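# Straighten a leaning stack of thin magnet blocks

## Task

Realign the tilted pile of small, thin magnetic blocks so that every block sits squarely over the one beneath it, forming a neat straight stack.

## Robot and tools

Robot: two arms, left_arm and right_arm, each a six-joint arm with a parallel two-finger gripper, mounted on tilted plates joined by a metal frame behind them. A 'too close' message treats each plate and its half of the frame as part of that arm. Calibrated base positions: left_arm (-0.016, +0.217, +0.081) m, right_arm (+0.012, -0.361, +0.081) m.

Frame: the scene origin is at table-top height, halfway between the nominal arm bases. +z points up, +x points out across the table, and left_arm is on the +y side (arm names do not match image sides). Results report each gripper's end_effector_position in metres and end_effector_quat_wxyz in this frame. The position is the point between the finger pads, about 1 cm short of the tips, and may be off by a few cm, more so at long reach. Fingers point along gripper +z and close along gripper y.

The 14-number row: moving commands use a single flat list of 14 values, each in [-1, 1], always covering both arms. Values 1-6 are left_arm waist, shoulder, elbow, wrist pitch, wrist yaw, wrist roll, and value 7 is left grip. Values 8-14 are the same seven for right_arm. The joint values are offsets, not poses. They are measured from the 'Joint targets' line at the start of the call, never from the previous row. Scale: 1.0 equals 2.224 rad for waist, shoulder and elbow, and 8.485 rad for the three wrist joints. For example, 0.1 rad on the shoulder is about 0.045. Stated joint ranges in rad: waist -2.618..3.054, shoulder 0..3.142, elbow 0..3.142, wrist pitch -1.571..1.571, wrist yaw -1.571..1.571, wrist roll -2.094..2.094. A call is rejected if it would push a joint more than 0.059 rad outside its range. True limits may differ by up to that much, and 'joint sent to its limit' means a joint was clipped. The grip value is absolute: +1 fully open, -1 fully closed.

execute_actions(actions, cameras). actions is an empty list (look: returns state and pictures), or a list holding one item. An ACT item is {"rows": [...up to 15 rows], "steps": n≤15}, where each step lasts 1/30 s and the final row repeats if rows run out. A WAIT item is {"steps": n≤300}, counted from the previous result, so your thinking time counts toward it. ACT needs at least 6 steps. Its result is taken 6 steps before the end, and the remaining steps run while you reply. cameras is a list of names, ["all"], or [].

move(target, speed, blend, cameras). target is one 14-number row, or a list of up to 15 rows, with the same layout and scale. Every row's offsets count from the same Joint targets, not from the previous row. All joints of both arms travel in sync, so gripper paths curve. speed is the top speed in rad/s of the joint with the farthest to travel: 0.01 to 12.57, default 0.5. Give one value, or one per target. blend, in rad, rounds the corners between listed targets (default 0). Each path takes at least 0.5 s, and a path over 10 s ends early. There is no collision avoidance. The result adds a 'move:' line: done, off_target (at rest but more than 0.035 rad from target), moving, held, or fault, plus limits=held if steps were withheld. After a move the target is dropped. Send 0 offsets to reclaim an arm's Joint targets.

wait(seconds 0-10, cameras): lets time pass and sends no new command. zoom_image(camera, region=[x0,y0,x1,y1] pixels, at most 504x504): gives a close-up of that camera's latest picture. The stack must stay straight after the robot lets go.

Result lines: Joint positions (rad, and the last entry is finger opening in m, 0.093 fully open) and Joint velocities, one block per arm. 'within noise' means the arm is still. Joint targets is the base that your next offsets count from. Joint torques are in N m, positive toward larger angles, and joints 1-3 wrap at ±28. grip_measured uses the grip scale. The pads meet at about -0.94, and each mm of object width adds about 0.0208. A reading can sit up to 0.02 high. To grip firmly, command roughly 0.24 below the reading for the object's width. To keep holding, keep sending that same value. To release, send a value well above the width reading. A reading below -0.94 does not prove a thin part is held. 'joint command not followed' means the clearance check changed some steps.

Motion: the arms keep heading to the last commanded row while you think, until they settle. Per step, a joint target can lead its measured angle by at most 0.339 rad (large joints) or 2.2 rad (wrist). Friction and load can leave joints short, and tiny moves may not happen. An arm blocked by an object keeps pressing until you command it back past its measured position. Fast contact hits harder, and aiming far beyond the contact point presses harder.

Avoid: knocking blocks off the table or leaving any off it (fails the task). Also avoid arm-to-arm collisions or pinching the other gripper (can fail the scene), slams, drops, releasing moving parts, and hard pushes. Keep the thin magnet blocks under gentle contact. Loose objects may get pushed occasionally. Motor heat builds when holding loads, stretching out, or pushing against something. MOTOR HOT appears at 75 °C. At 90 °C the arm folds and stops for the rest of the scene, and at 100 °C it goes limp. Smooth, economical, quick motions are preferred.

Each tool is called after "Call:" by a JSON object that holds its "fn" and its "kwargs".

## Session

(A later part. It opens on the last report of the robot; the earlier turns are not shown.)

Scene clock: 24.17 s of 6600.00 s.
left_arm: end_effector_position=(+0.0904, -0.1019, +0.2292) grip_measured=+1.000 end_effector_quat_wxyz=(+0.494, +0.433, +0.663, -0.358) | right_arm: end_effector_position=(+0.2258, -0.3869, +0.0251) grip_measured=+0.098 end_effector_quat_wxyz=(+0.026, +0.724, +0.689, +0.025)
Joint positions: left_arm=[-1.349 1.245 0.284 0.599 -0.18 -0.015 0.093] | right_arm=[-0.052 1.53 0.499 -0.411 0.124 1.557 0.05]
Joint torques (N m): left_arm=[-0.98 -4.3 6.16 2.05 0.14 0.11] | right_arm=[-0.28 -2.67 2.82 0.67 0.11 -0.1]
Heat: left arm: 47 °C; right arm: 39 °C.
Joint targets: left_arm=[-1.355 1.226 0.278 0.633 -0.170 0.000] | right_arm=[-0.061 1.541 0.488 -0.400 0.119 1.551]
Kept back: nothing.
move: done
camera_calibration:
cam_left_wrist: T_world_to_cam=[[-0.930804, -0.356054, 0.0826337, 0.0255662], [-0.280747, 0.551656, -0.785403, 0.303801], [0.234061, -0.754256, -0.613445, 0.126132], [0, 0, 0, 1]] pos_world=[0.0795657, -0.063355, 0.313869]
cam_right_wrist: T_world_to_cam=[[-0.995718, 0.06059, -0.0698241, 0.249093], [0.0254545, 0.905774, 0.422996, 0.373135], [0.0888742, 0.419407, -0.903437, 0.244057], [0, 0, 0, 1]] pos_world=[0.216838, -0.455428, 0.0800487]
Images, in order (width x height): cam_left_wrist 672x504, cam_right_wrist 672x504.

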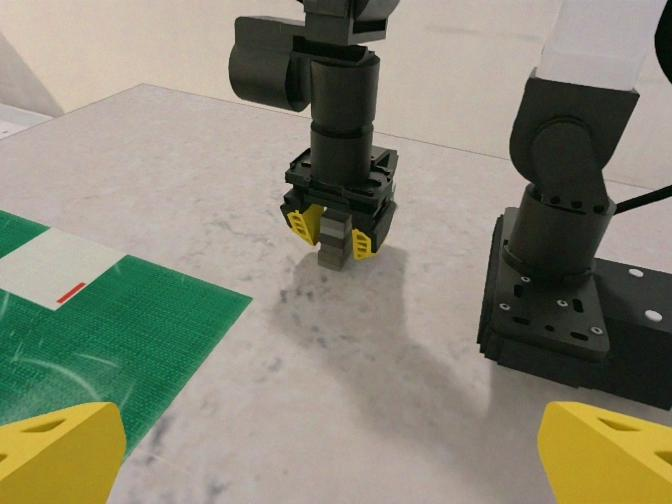

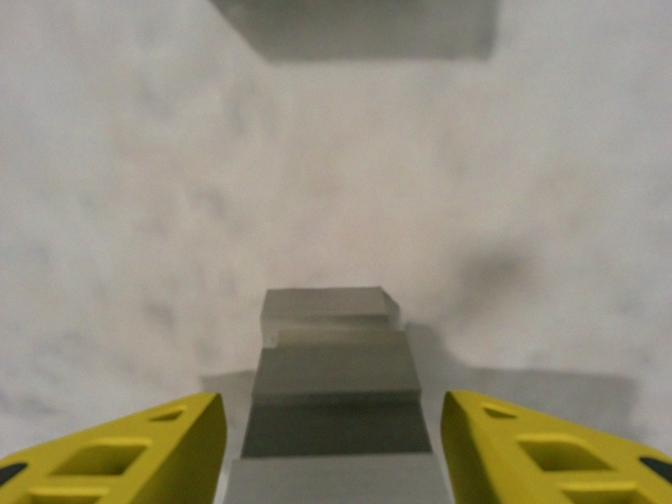

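Call:
{"fn": "execute_actions", "kwargs": {"actions": [{"rows":[[0,0,0,0,0,0,1,0,0,0,0,0,0,0.07],[0,0,0,0,0,0,1,0,0,0,0,0,0,0.04],[0,0,0,0,0,0,1,0,0,0,0,0,0,0.01],[0,0,0,0,0,0,1,0,0,0,0,0,0,-0.02],[0,0,0,0,0,0,1,0,0,0,0,0,0,-0.05],[0,0,0,0,0,0,1,0,0,0,0,0,0,-0.08],[0,0,0,0,0,0,1,0,0,0,0,0,0,-0.10],[0,0,0,0,0,0,1,0,0,0,0,0,0,-0.12],[0,0,0,0,0,0,1,0,0,0,0,0,0,-0.14],[0,0,0,0,0,0,1,0,0,0,0,0,0,-0.16],[0,0,0,0,0,0,1,0,0,0,0,0,0,-0.17],[0,0,0,0,0,0,1,0,0,0,0,0,0,-0.18],[0,0,0,0,0,0,1,0,0,0,0,0,0,-0.19],[0,0,0,0,0,0,1,0,0,0,0,0,0,-0.20],[0,0,0,0,0,0,1,0,0,0,0,0,0,-0.21]]}]}}

Call:
{"fn": "execute_actions", "kwargs": {"actions": [{"rows":[[0,0,0,0,0,0,1,0,0,0,0,0,0,-0.22],[0,0,0,0,0,0,1,0,0,0,0,0,0,-0.23],[0,0,0,0,0,0,1,0,0,0,0,0,0,-0.24],[0,0,0,0,0,0,1,0,0,0,0,0,0,-0.25],[0,0,0,0,0,0,1,0,0,0,0,0,0,-0.26],[0,0,0,0,0,0,1,0,0,0,0,0,0,-0.27],[0,0,0,0,0,0,1,0,0,0,0,0,0,-0.28],[0,0,0,0,0,0,1,0,0,0,0,0,0,-0.29],[0,0,0,0,0,0,1,0,0,0,0,0,0,-0.30],[0,0,0,0,0,0,1,0,0,0,0,0,0,-0.31],[0,0,0,0,0,0,1,0,0,0,0,0,0,-0.32],[0,0,0,0,0,0,1,0,0,0,0,0,0,-0.33],[0,0,0,0,0,0,1,0,0,0,0,0,0,-0.34],[0,0,0,0,0,0,1,0,0,0,0,0,0,-0.35],[0,0,0,0,0,0,1,0,0,0,0,0,0,-0.36]]}]}}

Call:
{"fn": "execute_actions", "kwargs": {"actions": [{"rows":[[0,0,0,0,0,0,1,0,0,0,0,0,0,-0.37],[0,0,0,0,0,0,1,0,0,0,0,0,0,-0.38],[0,0,0,0,0,0,1,0,0,0,0,0,0,-0.39],[0,0,0,0,0,0,1,0,0,0,0,0,0,-0.40],[0,0,0,0,0,0,1,0,0,0,0,0,0,-0.41],[0,0,0,0,0,0,1,0,0,0,0,0,0,-0.42],[0,0,0,0,0,0,1,0,0,0,0,0,0,-0.43],[0,0,0,0,0,0,1,0,0,0,0,0,0,-0.44],[0,0,0,0,0,0,1,0,0,0,0,0,0,-0.45],[0,0,0,0,0,0,1,0,0,0,0,0,0,-0.46],[0,0,0,0,0,0,1,0,0,0,0,0,0,-0.47],[0,0,0,0,0,0,1,0,0,0,0,0,0,-0.48],[0,0,0,0,0,0,1,0,0,0,0,0,0,-0.49],[0,0,0,0,0,0,1,0,0,0,0,0,0,-0.50],[0,0,0,0,0,0,1,0,0,0,0,0,0,-0.51]]}]}}

Call:
{"fn": "execute_actions", "kwargs": {"actions": [{"rows":[[0,0,0,0,0,0,1,0,0,0,0,0,0,-0.52],[0,0,0,0,0,0,1,0,0,0,0,0,0,-0.53],[0,0,0,0,0,0,1,0,0,0,0,0,0,-0.54],[0,0,0,0,0,0,1,0,0,0,0,0,0,-0.55],[0,0,0,0,0,0,1,0,0,0,0,0,0,-0.56],[0,0,0,0,0,0,1,0,0,0,0,0,0,-0.57],[0,0,0,0,0,0,1,0,0,0,0,0,0,-0.58],[0,0,0,0,0,0,1,0,0,0,0,0,0,-0.59],[0,0,0,0,0,0,1,0,0,0,0,0,0,-0.60],[0,0,0,0,0,0,1,0,0,0,0,0,0,-0.61],[0,0,0,0,0,0,1,0,0,0,0,0,0,-0.62],[0,0,0,0,0,0,1,0,0,0,0,0,0,-0.63],[0,0,0,0,0,0,1,0,0,0,0,0,0,-0.64],[0,0,0,0,0,0,1,0,0,0,0,0,0,-0.65],[0,0,0,0,0,0,1,0,0,0,0,0,0,-0.65]]}]}}

Call:
{"fn": "wait", "kwargs": {"seconds": 0.3, "cameras": ["cam_left_wrist","cam_right_wrist"]}}

Call:
{"fn": "zoom_image", "kwargs": {"camera": "cam_left_wrist", "region": [290, 190, 380, 280]}}

Call:
{"fn": "zoom_image", "kwargs": {"camera": "cam_right_wrist", "region": [240, 264, 430, 404]}}

Scene clock: 26.00 s of 6600.00 s.
left_arm: end_effector_position=(+0.0904, -0.1019, +0.2292) grip_measured=+1.000 end_effector_quat_wxyz=(+0.494, +0.433, +0.663, -0.358) | right_arm: end_effector_position=(+0.2260, -0.3869, +0.0251) grip_measured=-0.126 end_effector_quat_wxyz=(+0.026, +0.724, +0.689, +0.025)
Joint positions: left_arm=[-1.349 1.245 0.284 0.599 -0.18 -0.015 0.093] | right_arm=[-0.052 1.53 0.499 -0.41 0.124 1.557 0.039]
Joint velocities: left_arm=[within noise] | right_arm=[-0.012 -0.007 0.002 -0.022 -0.022 0.022 -0.027]
Joint torques (N m): left_arm=[-0.87 -4.4 6.17 2.05 0.14 0.11] | right_arm=[-0.28 -2.66 2.77 0.65 0.1 -0.06]
Heat: left arm: 48 °C; right arm: 39 °C.
Joint targets: left_arm=[-1.355 1.226 0.278 0.633 -0.170 0.000] | right_arm=[-0.061 1.541 0.488 -0.400 0.119 1.551]
Steps of this call (1-46: nothing new was sent; 47-55: this action's first 9). Readings (joint positions of left_arm | right_arm):
47: [-1.349 1.245 0.284 0.599 -0.180 -0.015] | [-0.052 1.530 0.499 -0.410 0.124 1.557]
48: [-1.349 1.245 0.284 0.599 -0.180 -0.015] | [-0.052 1.530 0.499 -0.410 0.124 1.557]
50: [-1.349 1.245 0.284 0.599 -0.180 -0.015] | [-0.052 1.530 0.499 -0.410 0.124 1.557]
54: [-1.349 1.245 0.284 0.599 -0.180 -0.015] | [-0.052 1.530 0.499 -0.410 0.124 1.557]
55: the state above

Scene clock: 26.50 s of 6600.00 s.
left_arm: end_effector_position=(+0.0904, -0.1019, +0.2292) grip_measured=+1.000 end_effector_quat_wxyz=(+0.494, +0.433, +0.663, -0.358) | right_arm: end_effector_position=(+0.2260, -0.3869, +0.0251) grip_measured=-0.292 end_effector_quat_wxyz=(+0.026, +0.724, +0.689, +0.025)
Joint positions: left_arm=[-1.349 1.245 0.284 0.599 -0.18 -0.015 0.093] | right_arm=[-0.052 1.53 0.499 -0.41 0.124 1.557 0.031]
Joint velocities: left_arm=[within noise] | right_arm=[-0.017 0.012 -0.002 0.007 0.007 -0.007 -0.013]
Joint torques (N m): left_arm=[-0.95 -4.4 6.12 2.03 0.17 0.12] | right_arm=[-0.21 -2.82 2.69 0.68 0.11 -0.08]
Heat: left arm: 48 °C; right arm: 39 °C.
Joint targets: left_arm=[-1.355 1.226 0.278 0.633 -0.170 0.000] | right_arm=[-0.061 1.541 0.488 -0.400 0.119 1.551]
Steps of this call (1-6: your previous action's last 6; 7-15: this action's first 9). Readings (joint positions of left_arm | right_arm):
7: [-1.349 1.245 0.284 0.599 -0.180 -0.015] | [-0.052 1.530 0.499 -0.410 0.124 1.557]
8: [-1.349 1.245 0.284 0.599 -0.180 -0.015] | [-0.052 1.530 0.499 -0.410 0.124 1.557]
10: [-1.349 1.245 0.284 0.599 -0.180 -0.015] | [-0.052 1.530 0.499 -0.410 0.124 1.557]
14: [-1.349 1.245 0.284 0.599 -0.180 -0.015] | [-0.052 1.530 0.499 -0.410 0.124 1.557]
15: the state above

Scene clock: 27.00 s of 6600.00 s.
left_arm: end_effector_position=(+0.0904, -0.1020, +0.2293) grip_measured=+1.000 end_effector_quat_wxyz=(+0.495, +0.433, +0.663, -0.358) | right_arm: end_effector_position=(+0.2250, -0.3868, +0.0247) grip_measured=-0.435 end_effector_quat_wxyz=(+0.025, +0.724, +0.689, +0.024)
Joint positions: left_arm=[-1.349 1.245 0.284 0.599 -0.18 -0.015 0.093] | right_arm=[-0.052 1.53 0.497 -0.41 0.124 1.557 0.024]
Joint velocities: left_arm=[within noise] | right_arm=[-0.022 -0.002 0.002 -0.066 0.051 -0.081 -0.011]
Joint torques (N m): left_arm=[-0.85 -4.34 6.19 2.03 0.15 0.1] | right_arm=[-0.27 -2.69 3.04 0.72 0.11 -0.07]
Heat: left arm: 48 °C; right arm: 39 °C.
Joint targets: left_arm=[-1.355 1.226 0.278 0.634 -0.170 0.000] | right_arm=[-0.061 1.541 0.488 -0.400 0.119 1.551]
Steps of this call (1-6: your previous action's last 6; 7-15: this action's first 9). Readings (joint positions of left_arm | right_arm):
7: [-1.349 1.245 0.284 0.599 -0.180 -0.015] | [-0.052 1.530 0.497 -0.410 0.124 1.557]
8: [-1.349 1.245 0.284 0.599 -0.180 -0.015] | [-0.052 1.530 0.497 -0.410 0.124 1.557]
10: [-1.349 1.245 0.284 0.599 -0.180 -0.015] | [-0.052 1.530 0.497 -0.410 0.124 1.557]
14: [-1.349 1.245 0.284 0.599 -0.180 -0.015] | [-0.052 1.530 0.497 -0.410 0.124 1.557]
15: the state above

Scene clock: 27.50 s of 6600.00 s.
left_arm: end_effector_position=(+0.0904, -0.1020, +0.2293) grip_measured=+1.000 end_effector_quat_wxyz=(+0.495, +0.433, +0.663, -0.358) | right_arm: end_effector_position=(+0.2250, -0.3868, +0.0247) grip_measured=-0.491 end_effector_quat_wxyz=(+0.025, +0.724, +0.689, +0.024)
Joint positions: left_arm=[-1.349 1.245 0.284 0.599 -0.18 -0.015 0.093] | right_arm=[-0.052 1.53 0.497 -0.41 0.124 1.557 0.022]
Joint torques (N m): left_arm=[-0.98 -4.4 6.13 2.06 0.16 0.11] | right_arm=[-0.31 -2.56 2.92 0.64 0.11 -0.06]
Heat: left arm: 48 °C; right arm: 39 °C.
Joint targets: left_arm=[-1.355 1.226 0.278 0.634 -0.170 0.000] | right_arm=[-0.061 1.541 0.488 -0.400 0.119 1.551]
Steps of this call (1-6: your previous action's last 6; 7-15: this action's first 9). Readings (joint positions of left_arm | right_arm):
7: [-1.349 1.245 0.284 0.599 -0.180 -0.015] | [-0.052 1.530 0.497 -0.410 0.124 1.557]
8: [-1.349 1.245 0.284 0.599 -0.180 -0.015] | [-0.052 1.530 0.497 -0.410 0.124 1.557]
10: [-1.349 1.245 0.284 0.599 -0.180 -0.015] | [-0.052 1.530 0.497 -0.410 0.124 1.557]
14: [-1.349 1.245 0.284 0.599 -0.180 -0.015] | [-0.052 1.530 0.497 -0.410 0.124 1.557]
15: the state above

Scene clock: 28.00 s of 6600.00 s.
left_arm: end_effector_position=(+0.0904, -0.1020, +0.2293) grip_measured=+1.000 end_effector_quat_wxyz=(+0.495, +0.433, +0.663, -0.358) | right_arm: end_effector_position=(+0.2250, -0.3868, +0.0247) grip_measured=-0.507 end_effector_quat_wxyz=(+0.025, +0.724, +0.689, +0.024)
Joint positions: left_arm=[-1.349 1.245 0.284 0.599 -0.18 -0.015 0.093] | right_arm=[-0.052 1.53 0.497 -0.41 0.124 1.557 0.021]
Joint torques (N m): left_arm=[-0.9 -4.36 6.09 2.05 0.15 0.13] | right_arm=[-0.42 -2.65 2.93 0.68 0.11 -0.08]
Heat: left arm: 48 °C; right arm: 39 °C.
Joint targets: left_arm=[-1.355 1.226 0.278 0.634 -0.170 0.000] | right_arm=[-0.061 1.541 0.488 -0.400 0.119 1.551]
Steps of this call (1-6: your previous action's last 6; 7-15: toward your last target). Readings (joint positions of left_arm | right_arm):
1: [-1.349 1.245 0.284 0.599 -0.180 -0.015] | [-0.052 1.530 0.497 -0.410 0.124 1.557]
2: [-1.349 1.245 0.284 0.599 -0.180 -0.015] | [-0.052 1.530 0.497 -0.410 0.124 1.557]
4: [-1.349 1.245 0.284 0.599 -0.180 -0.015] | [-0.052 1.530 0.497 -0.410 0.124 1.557]
8: [-1.349 1.245 0.284 0.599 -0.180 -0.015] | [-0.052 1.530 0.497 -0.410 0.124 1.557]
15: the state above
All arms were judged still, so your last target was given up. Each gripper or tool keeps its last command.
camera_calibration:
cam_left_wrist: T_world_to_cam=[[-0.93078, -0.356103, 0.082705, 0.0255305], [-0.280742, 0.551341, -0.785626, 0.303929], [0.234165, -0.754463, -0.61315, 0.126079], [0, 0, 0, 1]] pos_world=[0.0795656, -0.0633546, 0.313969]
cam_right_wrist: T_world_to_cam=[[-0.995831, 0.0603617, -0.0683842, 0.248164], [0.0258514, 0.905746, 0.423033, 0.373129], [0.0874737, 0.419501, -0.90353, 0.244071], [0, 0, 0, 1]] pos_world=[0.216134, -0.455328, 0.0796499]
Images, in order (width x height): cam_left_wrist 672x504, cam_right_wrist 672x504.

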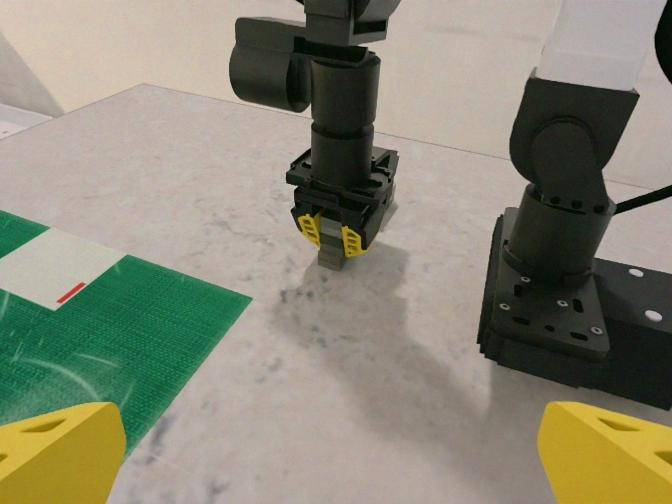

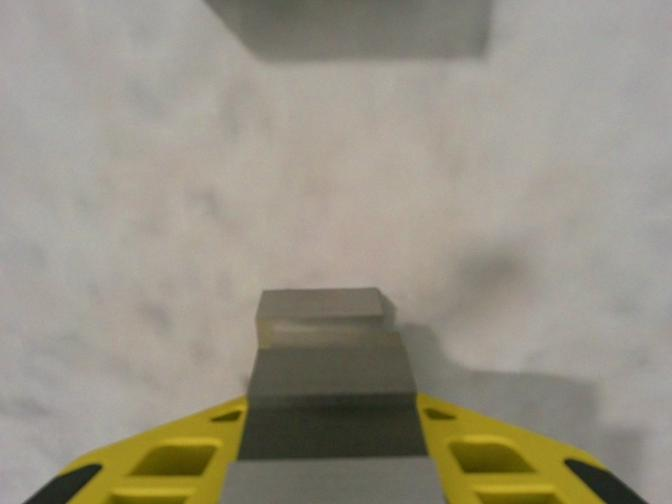

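Scaled by 5.600 from the camera's 672x504 image, which has a finer 960x720 frame.

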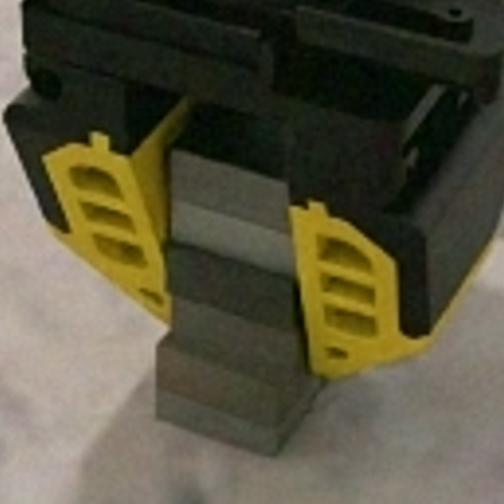

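Scaled by 2.653 from the camera's 672x504 image, which has a finer 960x720 frame.

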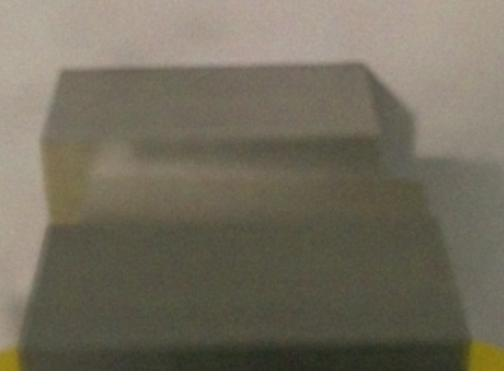

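Call:
{"fn": "execute_actions", "kwargs": {"actions": [{"rows":[[0,0,0,0,0,0,1,0,0,0,0,0,0,-0.58],[0,0,0,0,0,0,1,0,0,0,0,0,0,-0.53],[0,0,0,0,0,0,1,0,0,0,0,0,0,-0.49],[0,0,0,0,0,0,1,0,0,0,0,0,0,-0.46],[0,0,0,0,0,0,1,0,0,0,0,0,0,-0.43],[0,0,0,0,0,0,1,0,0,0,0,0,0,-0.40],[0,0,0,0,0,0,1,0,0,0,0,0,0,-0.36],[0,0,0,0,0,0,1,0,0,0,0,0,0,-0.31],[0,0,0,0,0,0,1,0,0,0,0,0,0,-0.25],[0,0,0,0,0,0,1,0,0,0,0,0,0,-0.17],[0,0,0,0,0,0,1,0,0,0,0,0,0,-0.07],[0,0,0,0,0,0,1,0,0,0,0,0,0,0.05],[0,0,0,0,0,0,1,0,0,0,0,0,0,0.2],[0,0,0,0,0,0,1,0,0,0,0,0,0,0.4],[0,0,0,0,0,0,1,0,0,0,0,0,0,0.6]]}]}}

Call:
{"fn": "execute_actions", "kwargs": {"actions": [{"rows":[[0,0,0,0,0,0,1,0,0,0,0,0,0,0.8],[0,0,0,0,0,0,1,0,0,0,0,0,0,1]],"steps":10}]}}

Call:
{"fn": "move", "kwargs": {"target": [[0,0,0,0,0,0,1,0.0026,-0.01515,0.00764,-0.00606,0,0,1],[0,0,0,0,0,0,1,0.0026,-0.01515,0.00764,-0.00606,0,-0.18527,1],[0,0,0,0,0,0,1,0.001,-0.00571,0.00288,-0.00229,0,-0.18527,1]], "speed": [0.1,1.0,0.06], "cameras": ["cam_left_wrist","cam_right_wrist"]}}

Call:
{"fn": "zoom_image", "kwargs": {"camera": "cam_right_wrist", "region": [180, 254, 500, 504]}}

Scene clock: 31.13 s of 6600.00 s.
left_arm: end_effector_position=(+0.0904, -0.1020, +0.2293) grip_measured=+1.000 end_effector_quat_wxyz=(+0.495, +0.433, +0.663, -0.358) | right_arm: end_effector_position=(+0.2251, -0.3868, +0.0247) grip_measured=-0.285 end_effector_quat_wxyz=(+0.025, +0.724, +0.689, +0.025)
Joint positions: left_arm=[-1.349 1.245 0.284 0.599 -0.18 -0.015 0.093] | right_arm=[-0.052 1.53 0.497 -0.41 0.124 1.557 0.032]
Joint velocities: left_arm=[within noise] | right_arm=[-0.012 0.002 0.007 -0.022 -0.007 -0.081 0.072]
Joint torques (N m): left_arm=[-0.98 -4.36 6.19 2.06 0.17 0.11] | right_arm=[-0.31 -2.66 2.97 0.58 0.13 -0.11]
Motor temperatures (°C): left_arm=[30 45 43 49 30 29 31] | right_arm=[28 39 37 32 29 30 30]
Heat: left arm: 49 °C; right arm: 39 °C.
Joint targets: left_arm=[-1.355 1.226 0.278 0.633 -0.170 0.000] | right_arm=[-0.061 1.541 0.488 -0.400 0.119 1.551]
Steps of this call (1-85: nothing new was sent; 86-94: this action's first 9). Readings (joint positions of left_arm | right_arm):
86: [-1.349 1.245 0.284 0.599 -0.180 -0.015] | [-0.052 1.530 0.497 -0.410 0.124 1.557]
87: [-1.349 1.245 0.284 0.599 -0.180 -0.015] | [-0.052 1.530 0.497 -0.410 0.124 1.557]
89: [-1.349 1.245 0.284 0.599 -0.180 -0.015] | [-0.052 1.530 0.497 -0.410 0.124 1.557]
93: [-1.349 1.245 0.284 0.599 -0.180 -0.015] | [-0.052 1.530 0.497 -0.410 0.124 1.557]
94: the state above

Scene clock: 31.47 s of 6600.00 s.
left_arm: end_effector_position=(+0.0904, -0.1020, +0.2293) grip_measured=+1.000 end_effector_quat_wxyz=(+0.495, +0.433, +0.663, -0.358) | right_arm: end_effector_position=(+0.2252, -0.3868, +0.0247) grip_measured=+1.000 end_effector_quat_wxyz=(+0.026, +0.724, +0.689, +0.025)
Joint positions: left_arm=[-1.349 1.245 0.284 0.599 -0.18 -0.015 0.093] | right_arm=[-0.052 1.53 0.497 -0.409 0.124 1.557 0.093]
Joint torques (N m): left_arm=[-0.92 -4.34 6.12 2.07 0.16 0.12] | right_arm=[-0.29 -2.8 2.97 0.67 0.12 -0.08]
Heat: left arm: 49 °C; right arm: 39 °C.
Joint targets: left_arm=[-1.355 1.226 0.278 0.633 -0.170 0.000] | right_arm=[-0.061 1.541 0.488 -0.400 0.119 1.551]
Steps of this call (1-6: your previous action's last 6; 7-10: this action's first 4). Readings (joint positions of left_arm | right_arm):
7: [-1.349 1.245 0.284 0.599 -0.180 -0.015] | [-0.052 1.530 0.497 -0.409 0.124 1.557]
8: [-1.349 1.245 0.284 0.599 -0.180 -0.015] | [-0.052 1.530 0.497 -0.409 0.124 1.557]
10: the state above

Scene clock: 34.77 s of 6600.00 s.
left_arm: end_effector_position=(+0.0904, -0.1020, +0.2293) grip_measured=+1.000 end_effector_quat_wxyz=(+0.495, +0.433, +0.663, -0.358) | right_arm: end_effector_position=(+0.2216, -0.3866, +0.0245) grip_measured=+1.000 end_effector_quat_wxyz=(+0.028, +0.024, +0.999, +0.000)
Joint positions: left_arm=[-1.349 1.245 0.284 0.599 -0.18 -0.015 0.093] | right_arm=[-0.052 1.53 0.497 -0.424 0.124 -0.012 0.093]
Joint torques (N m): left_arm=[-0.87 -4.37 6.2 2.06 0.18 0.11] | right_arm=[0.06 -3.81 3.44 0.68 0.04 -0.09]
Heat: left arm: 49 °C; right arm: 39 °C.
Joint targets: left_arm=[-1.355 1.226 0.278 0.633 -0.170 0.000] | right_arm=[-0.059 1.529 0.494 -0.419 0.119 -0.020]
Kept back: nothing.
move: done
camera_calibration:
cam_left_wrist: T_world_to_cam=[[-0.93078, -0.356103, 0.082705, 0.0255305], [-0.280742, 0.551341, -0.785626, 0.303929], [0.234165, -0.754463, -0.61315, 0.126079], [0, 0, 0, 1]] pos_world=[0.0795656, -0.0633546, 0.313969]
cam_right_wrist: T_world_to_cam=[[-0.059892, -0.998205, 0.000765309, -0.373532], [-0.926956, 0.0559016, 0.370982, 0.257023], [-0.370359, 0.0215095, -0.92864, 0.192237], [0, 0, 0, 1]] pos_world=[0.287074, -0.391364, 0.0834539]
Images, in order (width x height): cam_left_wrist 672x504, cam_right_wrist 672x504.

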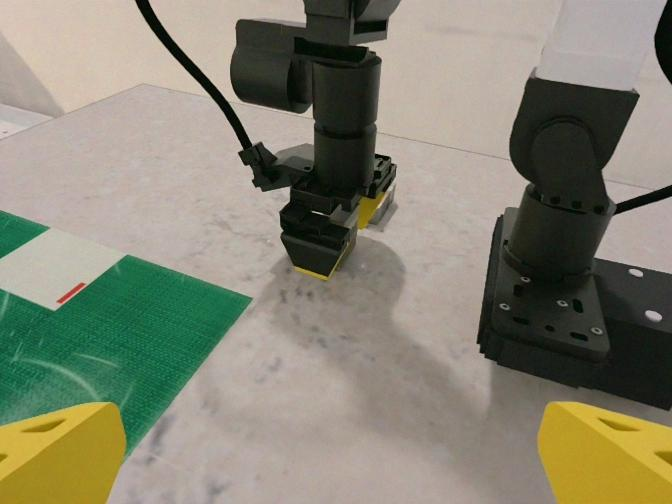

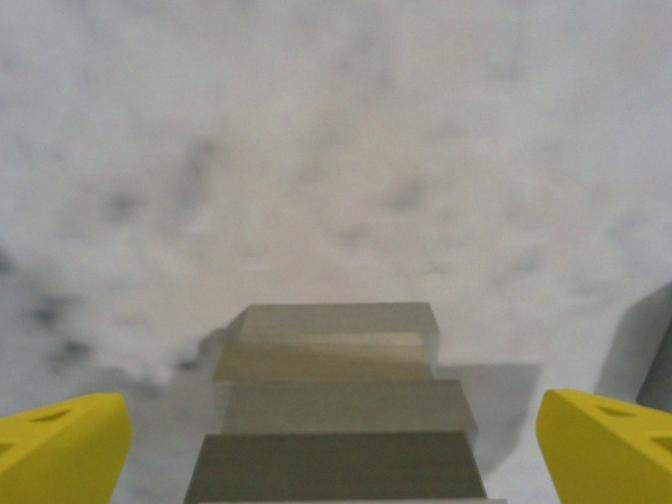

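Scaled by 1.575 from the camera's 672x504 image, which has a finer 960x720 frame.

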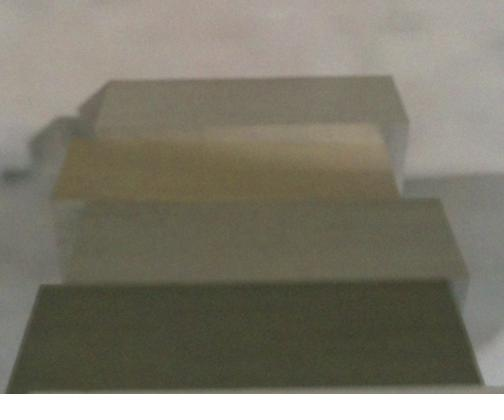

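Call:
{"fn": "move", "kwargs": {"target": [[0,0,0,0,0,0,1,0.0018,-0.02878,0.01844,-0.01014,0,-0.00094,1],[0,0,0,0,0,0,1,-0.00405,-0.00135,0.00112,-0.00024,0.00012,-0.00094,1]], "speed": [0.15,0.1], "cameras": ["cam_left_wrist","cam_right_wrist"]}}

Call:
{"fn": "zoom_image", "kwargs": {"camera": "cam_right_wrist", "region": [180, 254, 500, 504]}}

Scene clock: 37.60 s of 6600.00 s.
left_arm: end_effector_position=(+0.0904, -0.1020, +0.2293) grip_measured=+1.000 end_effector_quat_wxyz=(+0.495, +0.433, +0.663, -0.358) | right_arm: end_effector_position=(+0.2281, -0.3891, +0.0300) grip_measured=+1.000 end_effector_quat_wxyz=(+0.038, +0.025, +0.999, -0.001)
Joint positions: left_arm=[-1.349 1.245 0.284 0.599 -0.18 -0.015 0.093] | right_arm=[-0.059 1.514 0.512 -0.434 0.124 -0.021 0.093]
Joint torques (N m): left_arm=[-0.94 -4.38 6.06 2.05 0.17 0.11] | right_arm=[-0.27 -2.81 2.65 0.77 0.07 -0.07]
Heat: left arm: 50 °C; right arm: 39 °C.
Joint targets: left_arm=[-1.355 1.226 0.278 0.633 -0.170 0.000] | right_arm=[-0.068 1.526 0.497 -0.422 0.120 -0.029]
Kept back: nothing.
move: done
camera_calibration:
cam_left_wrist: T_world_to_cam=[[-0.93078, -0.356103, 0.082705, 0.0255305], [-0.280742, 0.551341, -0.785626, 0.303929], [0.234165, -0.754463, -0.61315, 0.126079], [0, 0, 0, 1]] pos_world=[0.0795656, -0.0633546, 0.313969]
cam_right_wrist: T_world_to_cam=[[-0.0604757, -0.998168, 0.00171503, -0.375624], [-0.934099, 0.0571995, 0.352402, 0.263793], [-0.351855, 0.0197098, -0.935847, 0.195067], [0, 0, 0, 1]] pos_world=[0.292328, -0.39387, 0.0902361]
Images, in order (width x height): cam_left_wrist 672x504, cam_right_wrist 672x504.

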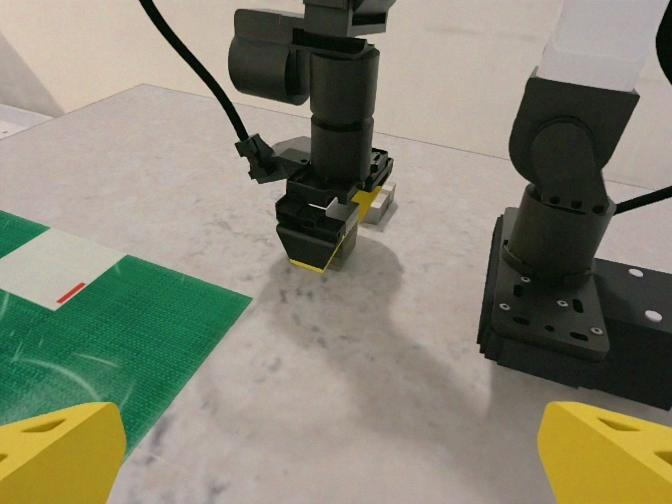

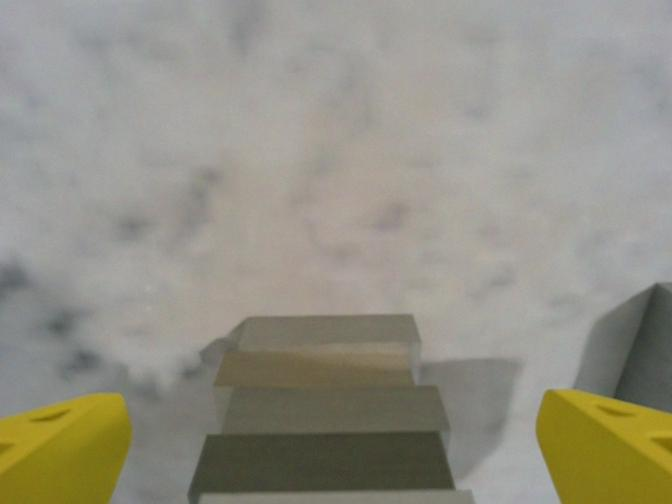

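Scaled by 1.575 from the camera's 672x504 image, which has a finer 960x720 frame.

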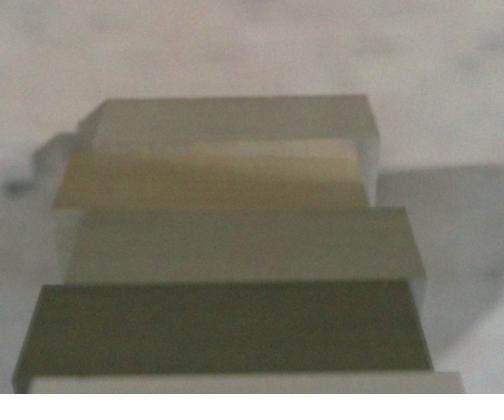

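Call:
{"fn": "execute_actions", "kwargs": {"actions": [{"rows":[[0,0,0,0,0,0,1,0,0,0,0,0,0,0.93],[0,0,0,0,0,0,1,0,0,0,0,0,0,0.86],[0,0,0,0,0,0,1,0,0,0,0,0,0,0.79],[0,0,0,0,0,0,1,0,0,0,0,0,0,0.72],[0,0,0,0,0,0,1,0,0,0,0,0,0,0.65],[0,0,0,0,0,0,1,0,0,0,0,0,0,0.58],[0,0,0,0,0,0,1,0,0,0,0,0,0,0.51],[0,0,0,0,0,0,1,0,0,0,0,0,0,0.44],[0,0,0,0,0,0,1,0,0,0,0,0,0,0.38],[0,0,0,0,0,0,1,0,0,0,0,0,0,0.32],[0,0,0,0,0,0,1,0,0,0,0,0,0,0.27],[0,0,0,0,0,0,1,0,0,0,0,0,0,0.23],[0,0,0,0,0,0,1,0,0,0,0,0,0,0.20],[0,0,0,0,0,0,1,0,0,0,0,0,0,0.18],[0,0,0,0,0,0,1,0,0,0,0,0,0,0.16]]}]}}

Call:
{"fn": "execute_actions", "kwargs": {"actions": [{"rows":[[0,0,0,0,0,0,1,0,0,0,0,0,0,0.15],[0,0,0,0,0,0,1,0,0,0,0,0,0,0.14],[0,0,0,0,0,0,1,0,0,0,0,0,0,0.13],[0,0,0,0,0,0,1,0,0,0,0,0,0,0.12],[0,0,0,0,0,0,1,0,0,0,0,0,0,0.11],[0,0,0,0,0,0,1,0,0,0,0,0,0,0.10],[0,0,0,0,0,0,1,0,0,0,0,0,0,0.09],[0,0,0,0,0,0,1,0,0,0,0,0,0,0.08],[0,0,0,0,0,0,1,0,0,0,0,0,0,0.07],[0,0,0,0,0,0,1,0,0,0,0,0,0,0.06],[0,0,0,0,0,0,1,0,0,0,0,0,0,0.05],[0,0,0,0,0,0,1,0,0,0,0,0,0,0.04],[0,0,0,0,0,0,1,0,0,0,0,0,0,0.03],[0,0,0,0,0,0,1,0,0,0,0,0,0,0.02],[0,0,0,0,0,0,1,0,0,0,0,0,0,0.01]]}]}}

Call:
{"fn": "execute_actions", "kwargs": {"actions": [{"rows":[[0,0,0,0,0,0,1,0,0,0,0,0,0,0.0],[0,0,0,0,0,0,1,0,0,0,0,0,0,-0.01],[0,0,0,0,0,0,1,0,0,0,0,0,0,-0.02],[0,0,0,0,0,0,1,0,0,0,0,0,0,-0.03],[0,0,0,0,0,0,1,0,0,0,0,0,0,-0.04],[0,0,0,0,0,0,1,0,0,0,0,0,0,-0.05],[0,0,0,0,0,0,1,0,0,0,0,0,0,-0.06],[0,0,0,0,0,0,1,0,0,0,0,0,0,-0.07],[0,0,0,0,0,0,1,0,0,0,0,0,0,-0.08],[0,0,0,0,0,0,1,0,0,0,0,0,0,-0.09],[0,0,0,0,0,0,1,0,0,0,0,0,0,-0.10],[0,0,0,0,0,0,1,0,0,0,0,0,0,-0.11],[0,0,0,0,0,0,1,0,0,0,0,0,0,-0.12],[0,0,0,0,0,0,1,0,0,0,0,0,0,-0.13],[0,0,0,0,0,0,1,0,0,0,0,0,0,-0.14]]}]}}

Call:
{"fn": "execute_actions", "kwargs": {"actions": [{"rows":[[0,0,0,0,0,0,1,0,0,0,0,0,0,-0.15],[0,0,0,0,0,0,1,0,0,0,0,0,0,-0.16],[0,0,0,0,0,0,1,0,0,0,0,0,0,-0.17],[0,0,0,0,0,0,1,0,0,0,0,0,0,-0.18],[0,0,0,0,0,0,1,0,0,0,0,0,0,-0.19],[0,0,0,0,0,0,1,0,0,0,0,0,0,-0.20],[0,0,0,0,0,0,1,0,0,0,0,0,0,-0.21],[0,0,0,0,0,0,1,0,0,0,0,0,0,-0.22],[0,0,0,0,0,0,1,0,0,0,0,0,0,-0.23],[0,0,0,0,0,0,1,0,0,0,0,0,0,-0.24],[0,0,0,0,0,0,1,0,0,0,0,0,0,-0.25],[0,0,0,0,0,0,1,0,0,0,0,0,0,-0.26],[0,0,0,0,0,0,1,0,0,0,0,0,0,-0.27],[0,0,0,0,0,0,1,0,0,0,0,0,0,-0.28],[0,0,0,0,0,0,1,0,0,0,0,0,0,-0.29]]}]}}

Call:
{"fn": "execute_actions", "kwargs": {"actions": [{"rows":[[0,0,0,0,0,0,1,0,0,0,0,0,0,-0.30],[0,0,0,0,0,0,1,0,0,0,0,0,0,-0.31],[0,0,0,0,0,0,1,0,0,0,0,0,0,-0.32],[0,0,0,0,0,0,1,0,0,0,0,0,0,-0.33],[0,0,0,0,0,0,1,0,0,0,0,0,0,-0.34],[0,0,0,0,0,0,1,0,0,0,0,0,0,-0.35],[0,0,0,0,0,0,1,0,0,0,0,0,0,-0.36]]}]}}

Call:
{"fn": "wait", "kwargs": {"seconds": 0.5, "cameras": ["cam_left_wrist","cam_right_wrist"]}}

Call:
{"fn": "zoom_image", "kwargs": {"camera": "cam_right_wrist", "region": [180, 254, 500, 504]}}

Scene clock: 44.27 s of 6600.00 s.
left_arm: end_effector_position=(+0.0904, -0.1020, +0.2293) grip_measured=+1.000 end_effector_quat_wxyz=(+0.495, +0.433, +0.663, -0.358) | right_arm: end_effector_position=(+0.2284, -0.3892, +0.0300) grip_measured=+0.426 end_effector_quat_wxyz=(+0.039, +0.024, +0.999, -0.001)
Joint positions: left_arm=[-1.349 1.245 0.284 0.599 -0.18 -0.015 0.093] | right_arm=[-0.059 1.514 0.512 -0.433 0.124 -0.022 0.066]
Joint velocities: left_arm=[within noise] | right_arm=[-0.022 0.002 -0.012 0.007 0.022 0.022 -0.099]
Joint torques (N m): left_arm=[-0.95 -4.36 6.13 2.03 0.17 0.12] | right_arm=[-0.27 -2.81 2.51 0.8 0.09 -0.08]
Heat: left arm: 50 °C; right arm: 39 °C.
Joint targets: left_arm=[-1.355 1.226 0.278 0.633 -0.170 0.000] | right_arm=[-0.068 1.526 0.497 -0.421 0.120 -0.029]
Steps of this call (1-191: nothing new was sent; 192-200: this action's first 9). Readings (joint positions of left_arm | right_arm):
192: [-1.349 1.245 0.284 0.599 -0.180 -0.015] | [-0.059 1.514 0.512 -0.433 0.124 -0.021]
193: [-1.349 1.245 0.284 0.599 -0.180 -0.015] | [-0.059 1.514 0.512 -0.433 0.124 -0.021]
195: [-1.349 1.245 0.284 0.599 -0.180 -0.015] | [-0.059 1.514 0.512 -0.433 0.124 -0.021]
199: [-1.349 1.245 0.284 0.599 -0.180 -0.015] | [-0.059 1.514 0.512 -0.433 0.124 -0.021]
200: the state above

Scene clock: 44.77 s of 6600.00 s.
left_arm: end_effector_position=(+0.0904, -0.1020, +0.2293) grip_measured=+1.000 end_effector_quat_wxyz=(+0.495, +0.433, +0.663, -0.358) | right_arm: end_effector_position=(+0.2284, -0.3889, +0.0300) grip_measured=+0.079 end_effector_quat_wxyz=(+0.039, +0.024, +0.999, +0.000)
Joint positions: left_arm=[-1.349 1.245 0.284 0.599 -0.18 -0.015 0.093] | right_arm=[-0.059 1.514 0.512 -0.433 0.122 -0.022 0.049]
Joint velocities: left_arm=[within noise] | right_arm=[-0.007 -0.022 -0.002 -0.051 0.037 0.037 -0.015]
Joint torques (N m): left_arm=[-0.98 -4.33 6.16 2.05 0.18 0.13] | right_arm=[-0.36 -2.73 2.54 0.8 0.17 -0.11]
Heat: left arm: 50 °C; right arm: 39 °C.
Joint targets: left_arm=[-1.355 1.226 0.278 0.633 -0.170 0.000] | right_arm=[-0.068 1.526 0.497 -0.422 0.120 -0.029]
Steps of this call (1-6: your previous action's last 6; 7-15: this action's first 9). Readings (joint positions of left_arm | right_arm):
7: [-1.349 1.245 0.284 0.599 -0.180 -0.015] | [-0.059 1.514 0.512 -0.433 0.124 -0.022]
8: [-1.349 1.245 0.284 0.599 -0.180 -0.015] | [-0.059 1.514 0.512 -0.433 0.124 -0.022]
10: [-1.349 1.245 0.284 0.599 -0.180 -0.015] | [-0.059 1.514 0.512 -0.433 0.124 -0.022]
14: [-1.349 1.245 0.284 0.599 -0.180 -0.015] | [-0.059 1.514 0.512 -0.433 0.123 -0.022]
15: the state above

Scene clock: 45.27 s of 6600.00 s.
left_arm: end_effector_position=(+0.0904, -0.1020, +0.2293) grip_measured=+1.000 end_effector_quat_wxyz=(+0.495, +0.433, +0.663, -0.358) | right_arm: end_effector_position=(+0.2284, -0.3865, +0.0297) grip_measured=-0.071 end_effector_quat_wxyz=(+0.039, +0.024, +0.999, +0.007)
Joint positions: left_arm=[-1.349 1.245 0.284 0.599 -0.18 -0.015 0.093] | right_arm=[-0.059 1.514 0.511 -0.431 0.108 -0.022 0.042]
Joint velocities: left_arm=[within noise] | right_arm=[-0.007 0.017 -0.002 0.037 -0.007 0.022 -0.011]
Joint torques (N m): left_arm=[-0.95 -4.25 6.13 2.05 0.14 0.13] | right_arm=[-0.32 -2.74 2.59 0.78 0.24 -0.09]
Heat: left arm: 50 °C; right arm: 39 °C.
Joint targets: left_arm=[-1.355 1.226 0.278 0.633 -0.170 0.000] | right_arm=[-0.068 1.526 0.497 -0.422 0.120 -0.029]
Steps of this call (1-6: your previous action's last 6; 7-15: this action's first 9). Readings (joint positions of left_arm | right_arm):
7: [-1.349 1.245 0.284 0.599 -0.180 -0.015] | [-0.059 1.514 0.511 -0.432 0.114 -0.022]
8: [-1.349 1.245 0.284 0.599 -0.180 -0.015] | [-0.059 1.514 0.511 -0.431 0.113 -0.022]
10: [-1.349 1.245 0.284 0.599 -0.180 -0.015] | [-0.059 1.514 0.511 -0.431 0.111 -0.022]
14: [-1.349 1.245 0.284 0.599 -0.180 -0.015] | [-0.059 1.514 0.511 -0.431 0.108 -0.022]
15: the state above

Scene clock: 45.77 s of 6600.00 s.
left_arm: end_effector_position=(+0.0904, -0.1020, +0.2293) grip_measured=+1.000 end_effector_quat_wxyz=(+0.495, +0.433, +0.663, -0.358) | right_arm: end_effector_position=(+0.2284, -0.3865, +0.0297) grip_measured=-0.157 end_effector_quat_wxyz=(+0.039, +0.024, +0.999, +0.007)
Joint positions: left_arm=[-1.349 1.245 0.284 0.599 -0.18 -0.015 0.093] | right_arm=[-0.059 1.514 0.511 -0.431 0.108 -0.022 0.038]
Joint velocities: left_arm=[within noise] | right_arm=[0.002 -0.007 0.002 -0.007 -0.066 -0.081 -0.005]
Joint torques (N m): left_arm=[-0.87 -4.31 6.22 2.04 0.14 0.11] | right_arm=[-0.32 -2.77 2.74 0.79 0.22 -0.1]
Heat: left arm: 50 °C; right arm: 39 °C.
Joint targets: left_arm=[-1.355 1.226 0.278 0.633 -0.170 0.000] | right_arm=[-0.068 1.526 0.497 -0.422 0.120 -0.029]
Steps of this call (1-6: your previous action's last 6; 7-15: this action's first 9). Readings (joint positions of left_arm | right_arm):
7: [-1.349 1.245 0.284 0.599 -0.180 -0.015] | [-0.059 1.514 0.511 -0.431 0.108 -0.022]
8: [-1.349 1.245 0.284 0.599 -0.180 -0.015] | [-0.059 1.514 0.511 -0.431 0.108 -0.022]
10: [-1.349 1.245 0.284 0.599 -0.180 -0.015] | [-0.059 1.514 0.511 -0.431 0.108 -0.022]
14: [-1.349 1.245 0.284 0.599 -0.180 -0.015] | [-0.059 1.514 0.511 -0.431 0.108 -0.022]
15: the state above

Scene clock: 46.27 s of 6600.00 s.
left_arm: end_effector_position=(+0.0904, -0.1020, +0.2293) grip_measured=+1.000 end_effector_quat_wxyz=(+0.495, +0.433, +0.663, -0.358) | right_arm: end_effector_position=(+0.2284, -0.3865, +0.0297) grip_measured=-0.183 end_effector_quat_wxyz=(+0.039, +0.024, +0.999, +0.007)
Joint positions: left_arm=[-1.349 1.245 0.284 0.599 -0.18 -0.015 0.093] | right_arm=[-0.059 1.514 0.511 -0.431 0.108 -0.022 0.036]
Joint torques (N m): left_arm=[-0.94 -4.36 6.12 2.06 0.15 0.12] | right_arm=[-0.28 -2.78 2.73 0.77 0.25 -0.13]
Heat: left arm: 50 °C; right arm: 39 °C.
Joint targets: left_arm=[-1.355 1.226 0.278 0.633 -0.170 0.000] | right_arm=[-0.068 1.526 0.497 -0.422 0.120 -0.029]
Steps of this call (1-6: your previous action's last 6; 7-15: this action's first 9). Readings (joint positions of left_arm | right_arm):
7: [-1.349 1.245 0.284 0.599 -0.180 -0.015] | [-0.059 1.514 0.511 -0.431 0.108 -0.022]
8: [-1.349 1.245 0.284 0.599 -0.180 -0.015] | [-0.059 1.514 0.511 -0.431 0.108 -0.022]
10: [-1.349 1.245 0.284 0.599 -0.180 -0.015] | [-0.059 1.514 0.511 -0.431 0.108 -0.022]
14: [-1.349 1.245 0.284 0.599 -0.180 -0.015] | [-0.059 1.514 0.511 -0.431 0.108 -0.022]
15: the state above

Scene clock: 46.97 s of 6600.00 s.
left_arm: end_effector_position=(+0.0904, -0.1020, +0.2293) grip_measured=+1.000 end_effector_quat_wxyz=(+0.495, +0.433, +0.663, -0.358) | right_arm: end_effector_position=(+0.2284, -0.3865, +0.0297) grip_measured=-0.190 end_effector_quat_wxyz=(+0.039, +0.024, +0.999, +0.007)
Joint positions: left_arm=[-1.349 1.245 0.284 0.599 -0.18 -0.015 0.093] | right_arm=[-0.059 1.514 0.511 -0.431 0.108 -0.022 0.036]
Joint torques (N m): left_arm=[-0.94 -4.37 6.11 2.04 0.15 0.12] | right_arm=[-0.32 -2.74 2.67 0.77 0.22 -0.11]
Heat: left arm: 51 °C; right arm: 39 °C.
Joint targets: left_arm=[-1.355 1.226 0.278 0.633 -0.170 0.000] | right_arm=[-0.068 1.526 0.497 -0.422 0.120 -0.029]
Steps of this call (1-6: your previous action's last 6; 7-15: toward your last target; 16-21: nothing new was sent). Readings (joint positions of left_arm | right_arm):
1: [-1.349 1.245 0.284 0.599 -0.180 -0.015] | [-0.059 1.514 0.511 -0.431 0.108 -0.022]
2: [-1.349 1.245 0.284 0.599 -0.180 -0.015] | [-0.059 1.514 0.511 -0.431 0.108 -0.022]
4: [-1.349 1.245 0.284 0.599 -0.180 -0.015] | [-0.059 1.514 0.511 -0.431 0.108 -0.022]
8: [-1.349 1.245 0.284 0.599 -0.180 -0.015] | [-0.059 1.514 0.511 -0.431 0.108 -0.022]
21: the state above
All arms were judged still, so your last target was given up. Each gripper or tool keeps its last command.
camera_calibration:
cam_left_wrist: T_world_to_cam=[[-0.93078, -0.356103, 0.082705, 0.0255305], [-0.280742, 0.551341, -0.785626, 0.303929], [0.234165, -0.754463, -0.61315, 0.126079], [0, 0, 0, 1]] pos_world=[0.0795656, -0.0633546, 0.313969]
cam_right_wrist: T_world_to_cam=[[-0.0587502, -0.998177, -0.0137919, -0.372885], [-0.935107, 0.0501912, 0.350792, 0.261616], [-0.349461, 0.033506, -0.936352, 0.199748], [0, 0, 0, 1]] pos_world=[0.292537, -0.392029, 0.090119]
Images, in order (width x height): cam_left_wrist 672x504, cam_right_wrist 672x504.

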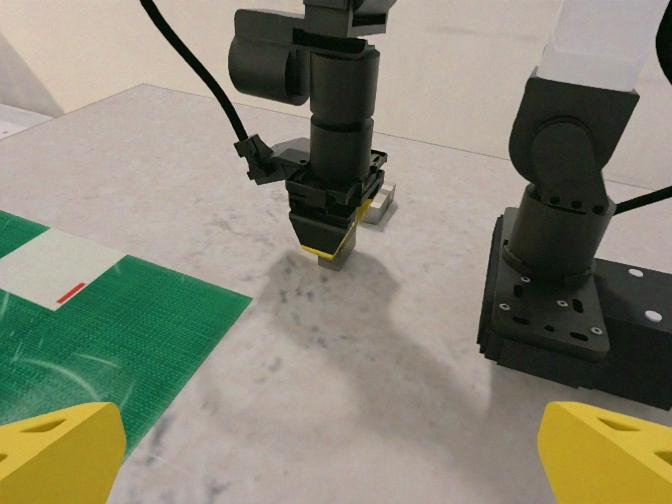

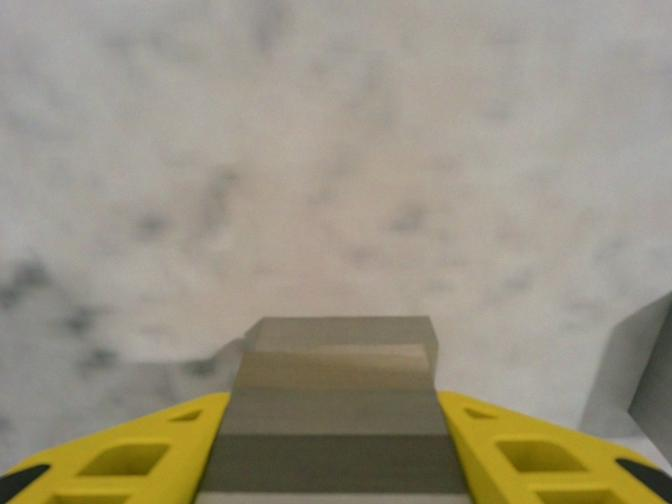

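Scaled by 1.575 from the camera's 672x504 image, which has a finer 960x720 frame.

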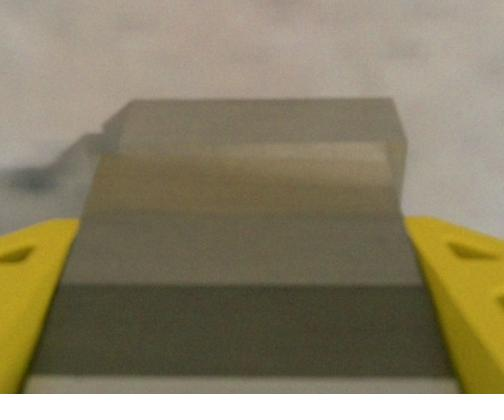

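Call:
{"fn": "zoom_image", "kwargs": {"camera": "cam_right_wrist", "region": [225, 304, 345, 424]}}

Call:
{"fn": "zoom_image", "kwargs": {"camera": "cam_right_wrist", "region": [335, 304, 455, 424]}}

Call:
{"fn": "zoom_image", "kwargs": {"camera": "cam_left_wrist", "region": [290, 200, 380, 280]}}

Scaled by 4.200 from the camera's 672x504 image, which has a finer 960x720 frame.

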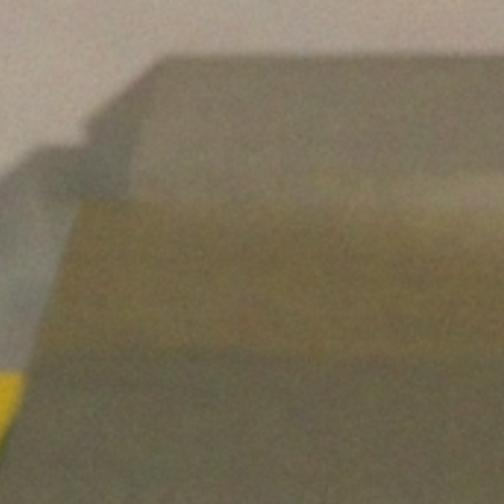

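Scaled by 4.200 from the camera's 672x504 image, which has a finer 960x720 frame.

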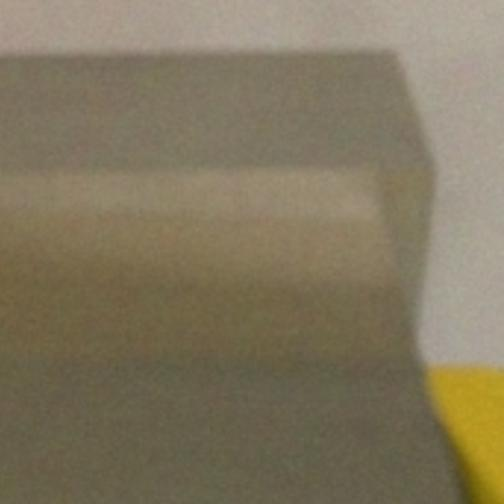

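Scaled by 5.600 from the camera's 672x504 image, which has a finer 960x720 frame.

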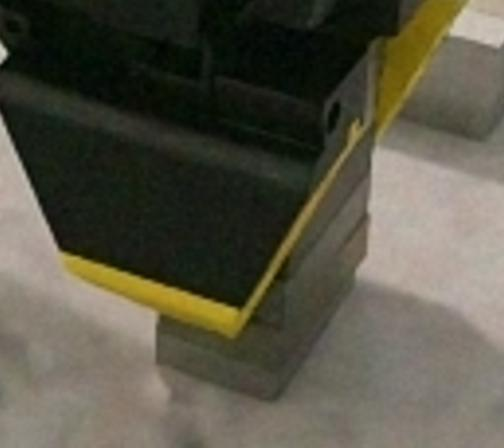

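Call:
{"fn": "move", "kwargs": {"target": [0,0,0,0,0,0,1,0,-0.02023,0.006,-0.0033,0,0,-0.4], "speed": 0.06, "cameras": ["cam_right_wrist"]}}

Scene clock: 51.53 s of 6600.00 s.
left_arm: end_effector_position=(+0.0903, -0.1020, +0.2293) grip_measured=+1.000 end_effector_quat_wxyz=(+0.494, +0.434, +0.663, -0.358) | right_arm: end_effector_position=(+0.2285, -0.3866, +0.0299) grip_measured=-0.191 end_effector_quat_wxyz=(+0.040, +0.024, +0.999, +0.006)
Joint positions: left_arm=[-1.349 1.245 0.284 0.599 -0.18 -0.015 0.093] | right_arm=[-0.059 1.513 0.511 -0.431 0.109 -0.022 0.036]
Joint torques (N m): left_arm=[-0.91 -4.44 6.08 2.03 0.17 0.12] | right_arm=[-0.25 -6.48 3.81 0.41 0.21 -0.1]
Heat: left arm: 51 °C; right arm: 39 °C.
Joint targets: left_arm=[-1.355 1.226 0.278 0.633 -0.170 0.000] | right_arm=[-0.068 1.481 0.510 -0.450 0.119 -0.029]
Kept back: nothing.
move: done
camera_calibration:
cam_right_wrist: T_world_to_cam=[[-0.0588253, -0.998177, -0.013484, -0.372988], [-0.935368, 0.0503948, 0.350068, 0.261775], [-0.348751, 0.0332053, -0.936627, 0.199639], [0, 0, 0, 1]] pos_world=[0.292539, -0.392129, 0.0903186]
Images, in order (width x height): cam_right_wrist 672x504.

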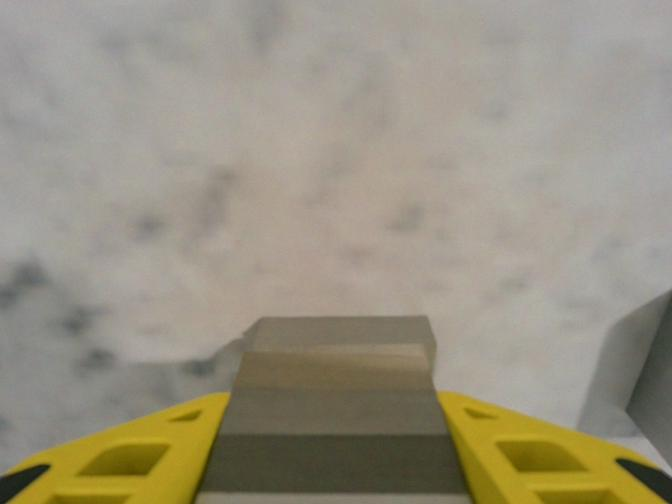

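Call:
{"fn": "move", "kwargs": {"target": [0,0,0,0,0,0,1,0,-0.0072,0.0045,-0.00212,0,0,-0.4], "speed": 0.06, "cameras": ["cam_right_wrist","cam_left_wrist"]}}

Call:
{"fn": "zoom_image", "kwargs": {"camera": "cam_right_wrist", "region": [180, 254, 500, 504]}}

Call:
{"fn": "zoom_image", "kwargs": {"camera": "cam_left_wrist", "region": [290, 200, 380, 280]}}

Scene clock: 52.60 s of 6600.00 s.
left_arm: end_effector_position=(+0.0903, -0.1020, +0.2293) grip_measured=+1.000 end_effector_quat_wxyz=(+0.494, +0.434, +0.663, -0.358) | right_arm: end_effector_position=(+0.2296, -0.3876, +0.0332) grip_measured=-0.191 end_effector_quat_wxyz=(+0.045, +0.025, +0.999, +0.005)
Joint positions: left_arm=[-1.349 1.245 0.284 0.599 -0.18 -0.015 0.093] | right_arm=[-0.059 1.495 0.511 -0.439 0.112 -0.022 0.036]
Joint torques (N m): left_arm=[-0.88 -4.3 6.17 2.03 0.16 0.11] | right_arm=[-0.31 -6.12 4.63 0.36 0.19 -0.09]
Heat: left arm: 51 °C; right arm: 39 °C.
Joint targets: left_arm=[-1.355 1.226 0.278 0.633 -0.170 0.000] | right_arm=[-0.068 1.465 0.520 -0.468 0.120 -0.029]
Kept back: nothing.
move: done
camera_calibration:
cam_left_wrist: T_world_to_cam=[[-0.930926, -0.355694, 0.082815, 0.025441], [-0.280589, 0.55145, -0.785603, 0.303889], [0.233766, -0.754576, -0.613163, 0.126132], [0, 0, 0, 1]] pos_world=[0.079466, -0.0633541, 0.313969]
cam_right_wrist: T_world_to_cam=[[-0.060379, -0.998125, -0.00999925, -0.37367], [-0.938977, 0.0533968, 0.339811, 0.264028], [-0.33864, 0.0299065, -0.940441, 0.19966], [0, 0, 0, 1]] pos_world=[0.292967, -0.393039, 0.0943123]
Images, in order (width x height): cam_left_wrist 672x504, cam_right_wrist 672x504.

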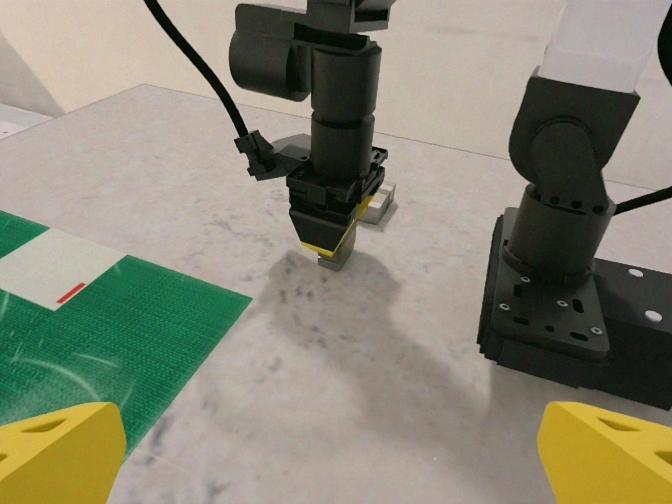

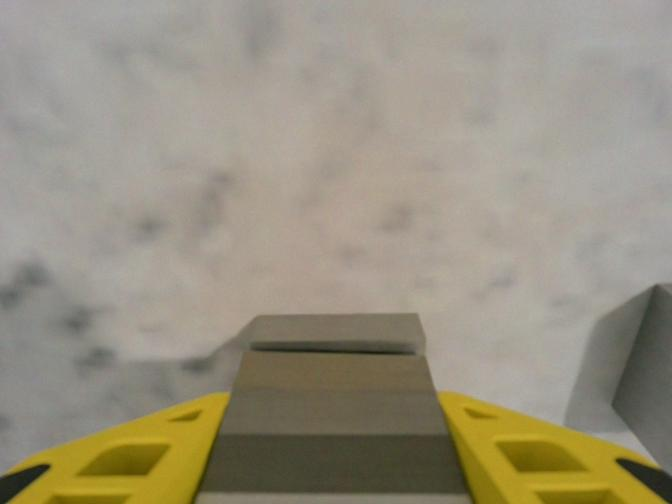

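Scaled by 1.575 from the camera's 672x504 image, which has a finer 960x720 frame.

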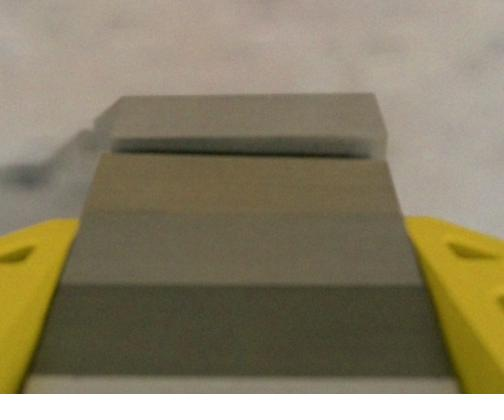

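Scaled by 5.600 from the camera's 672x504 image, which has a finer 960x720 frame.

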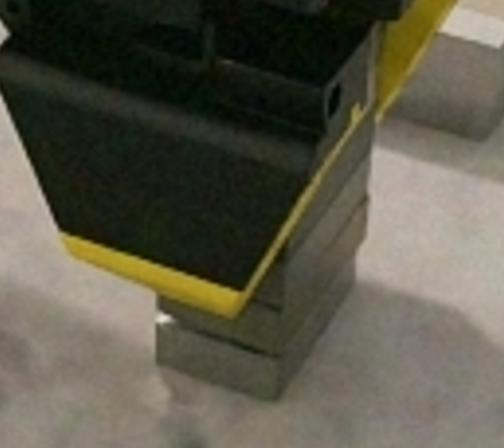

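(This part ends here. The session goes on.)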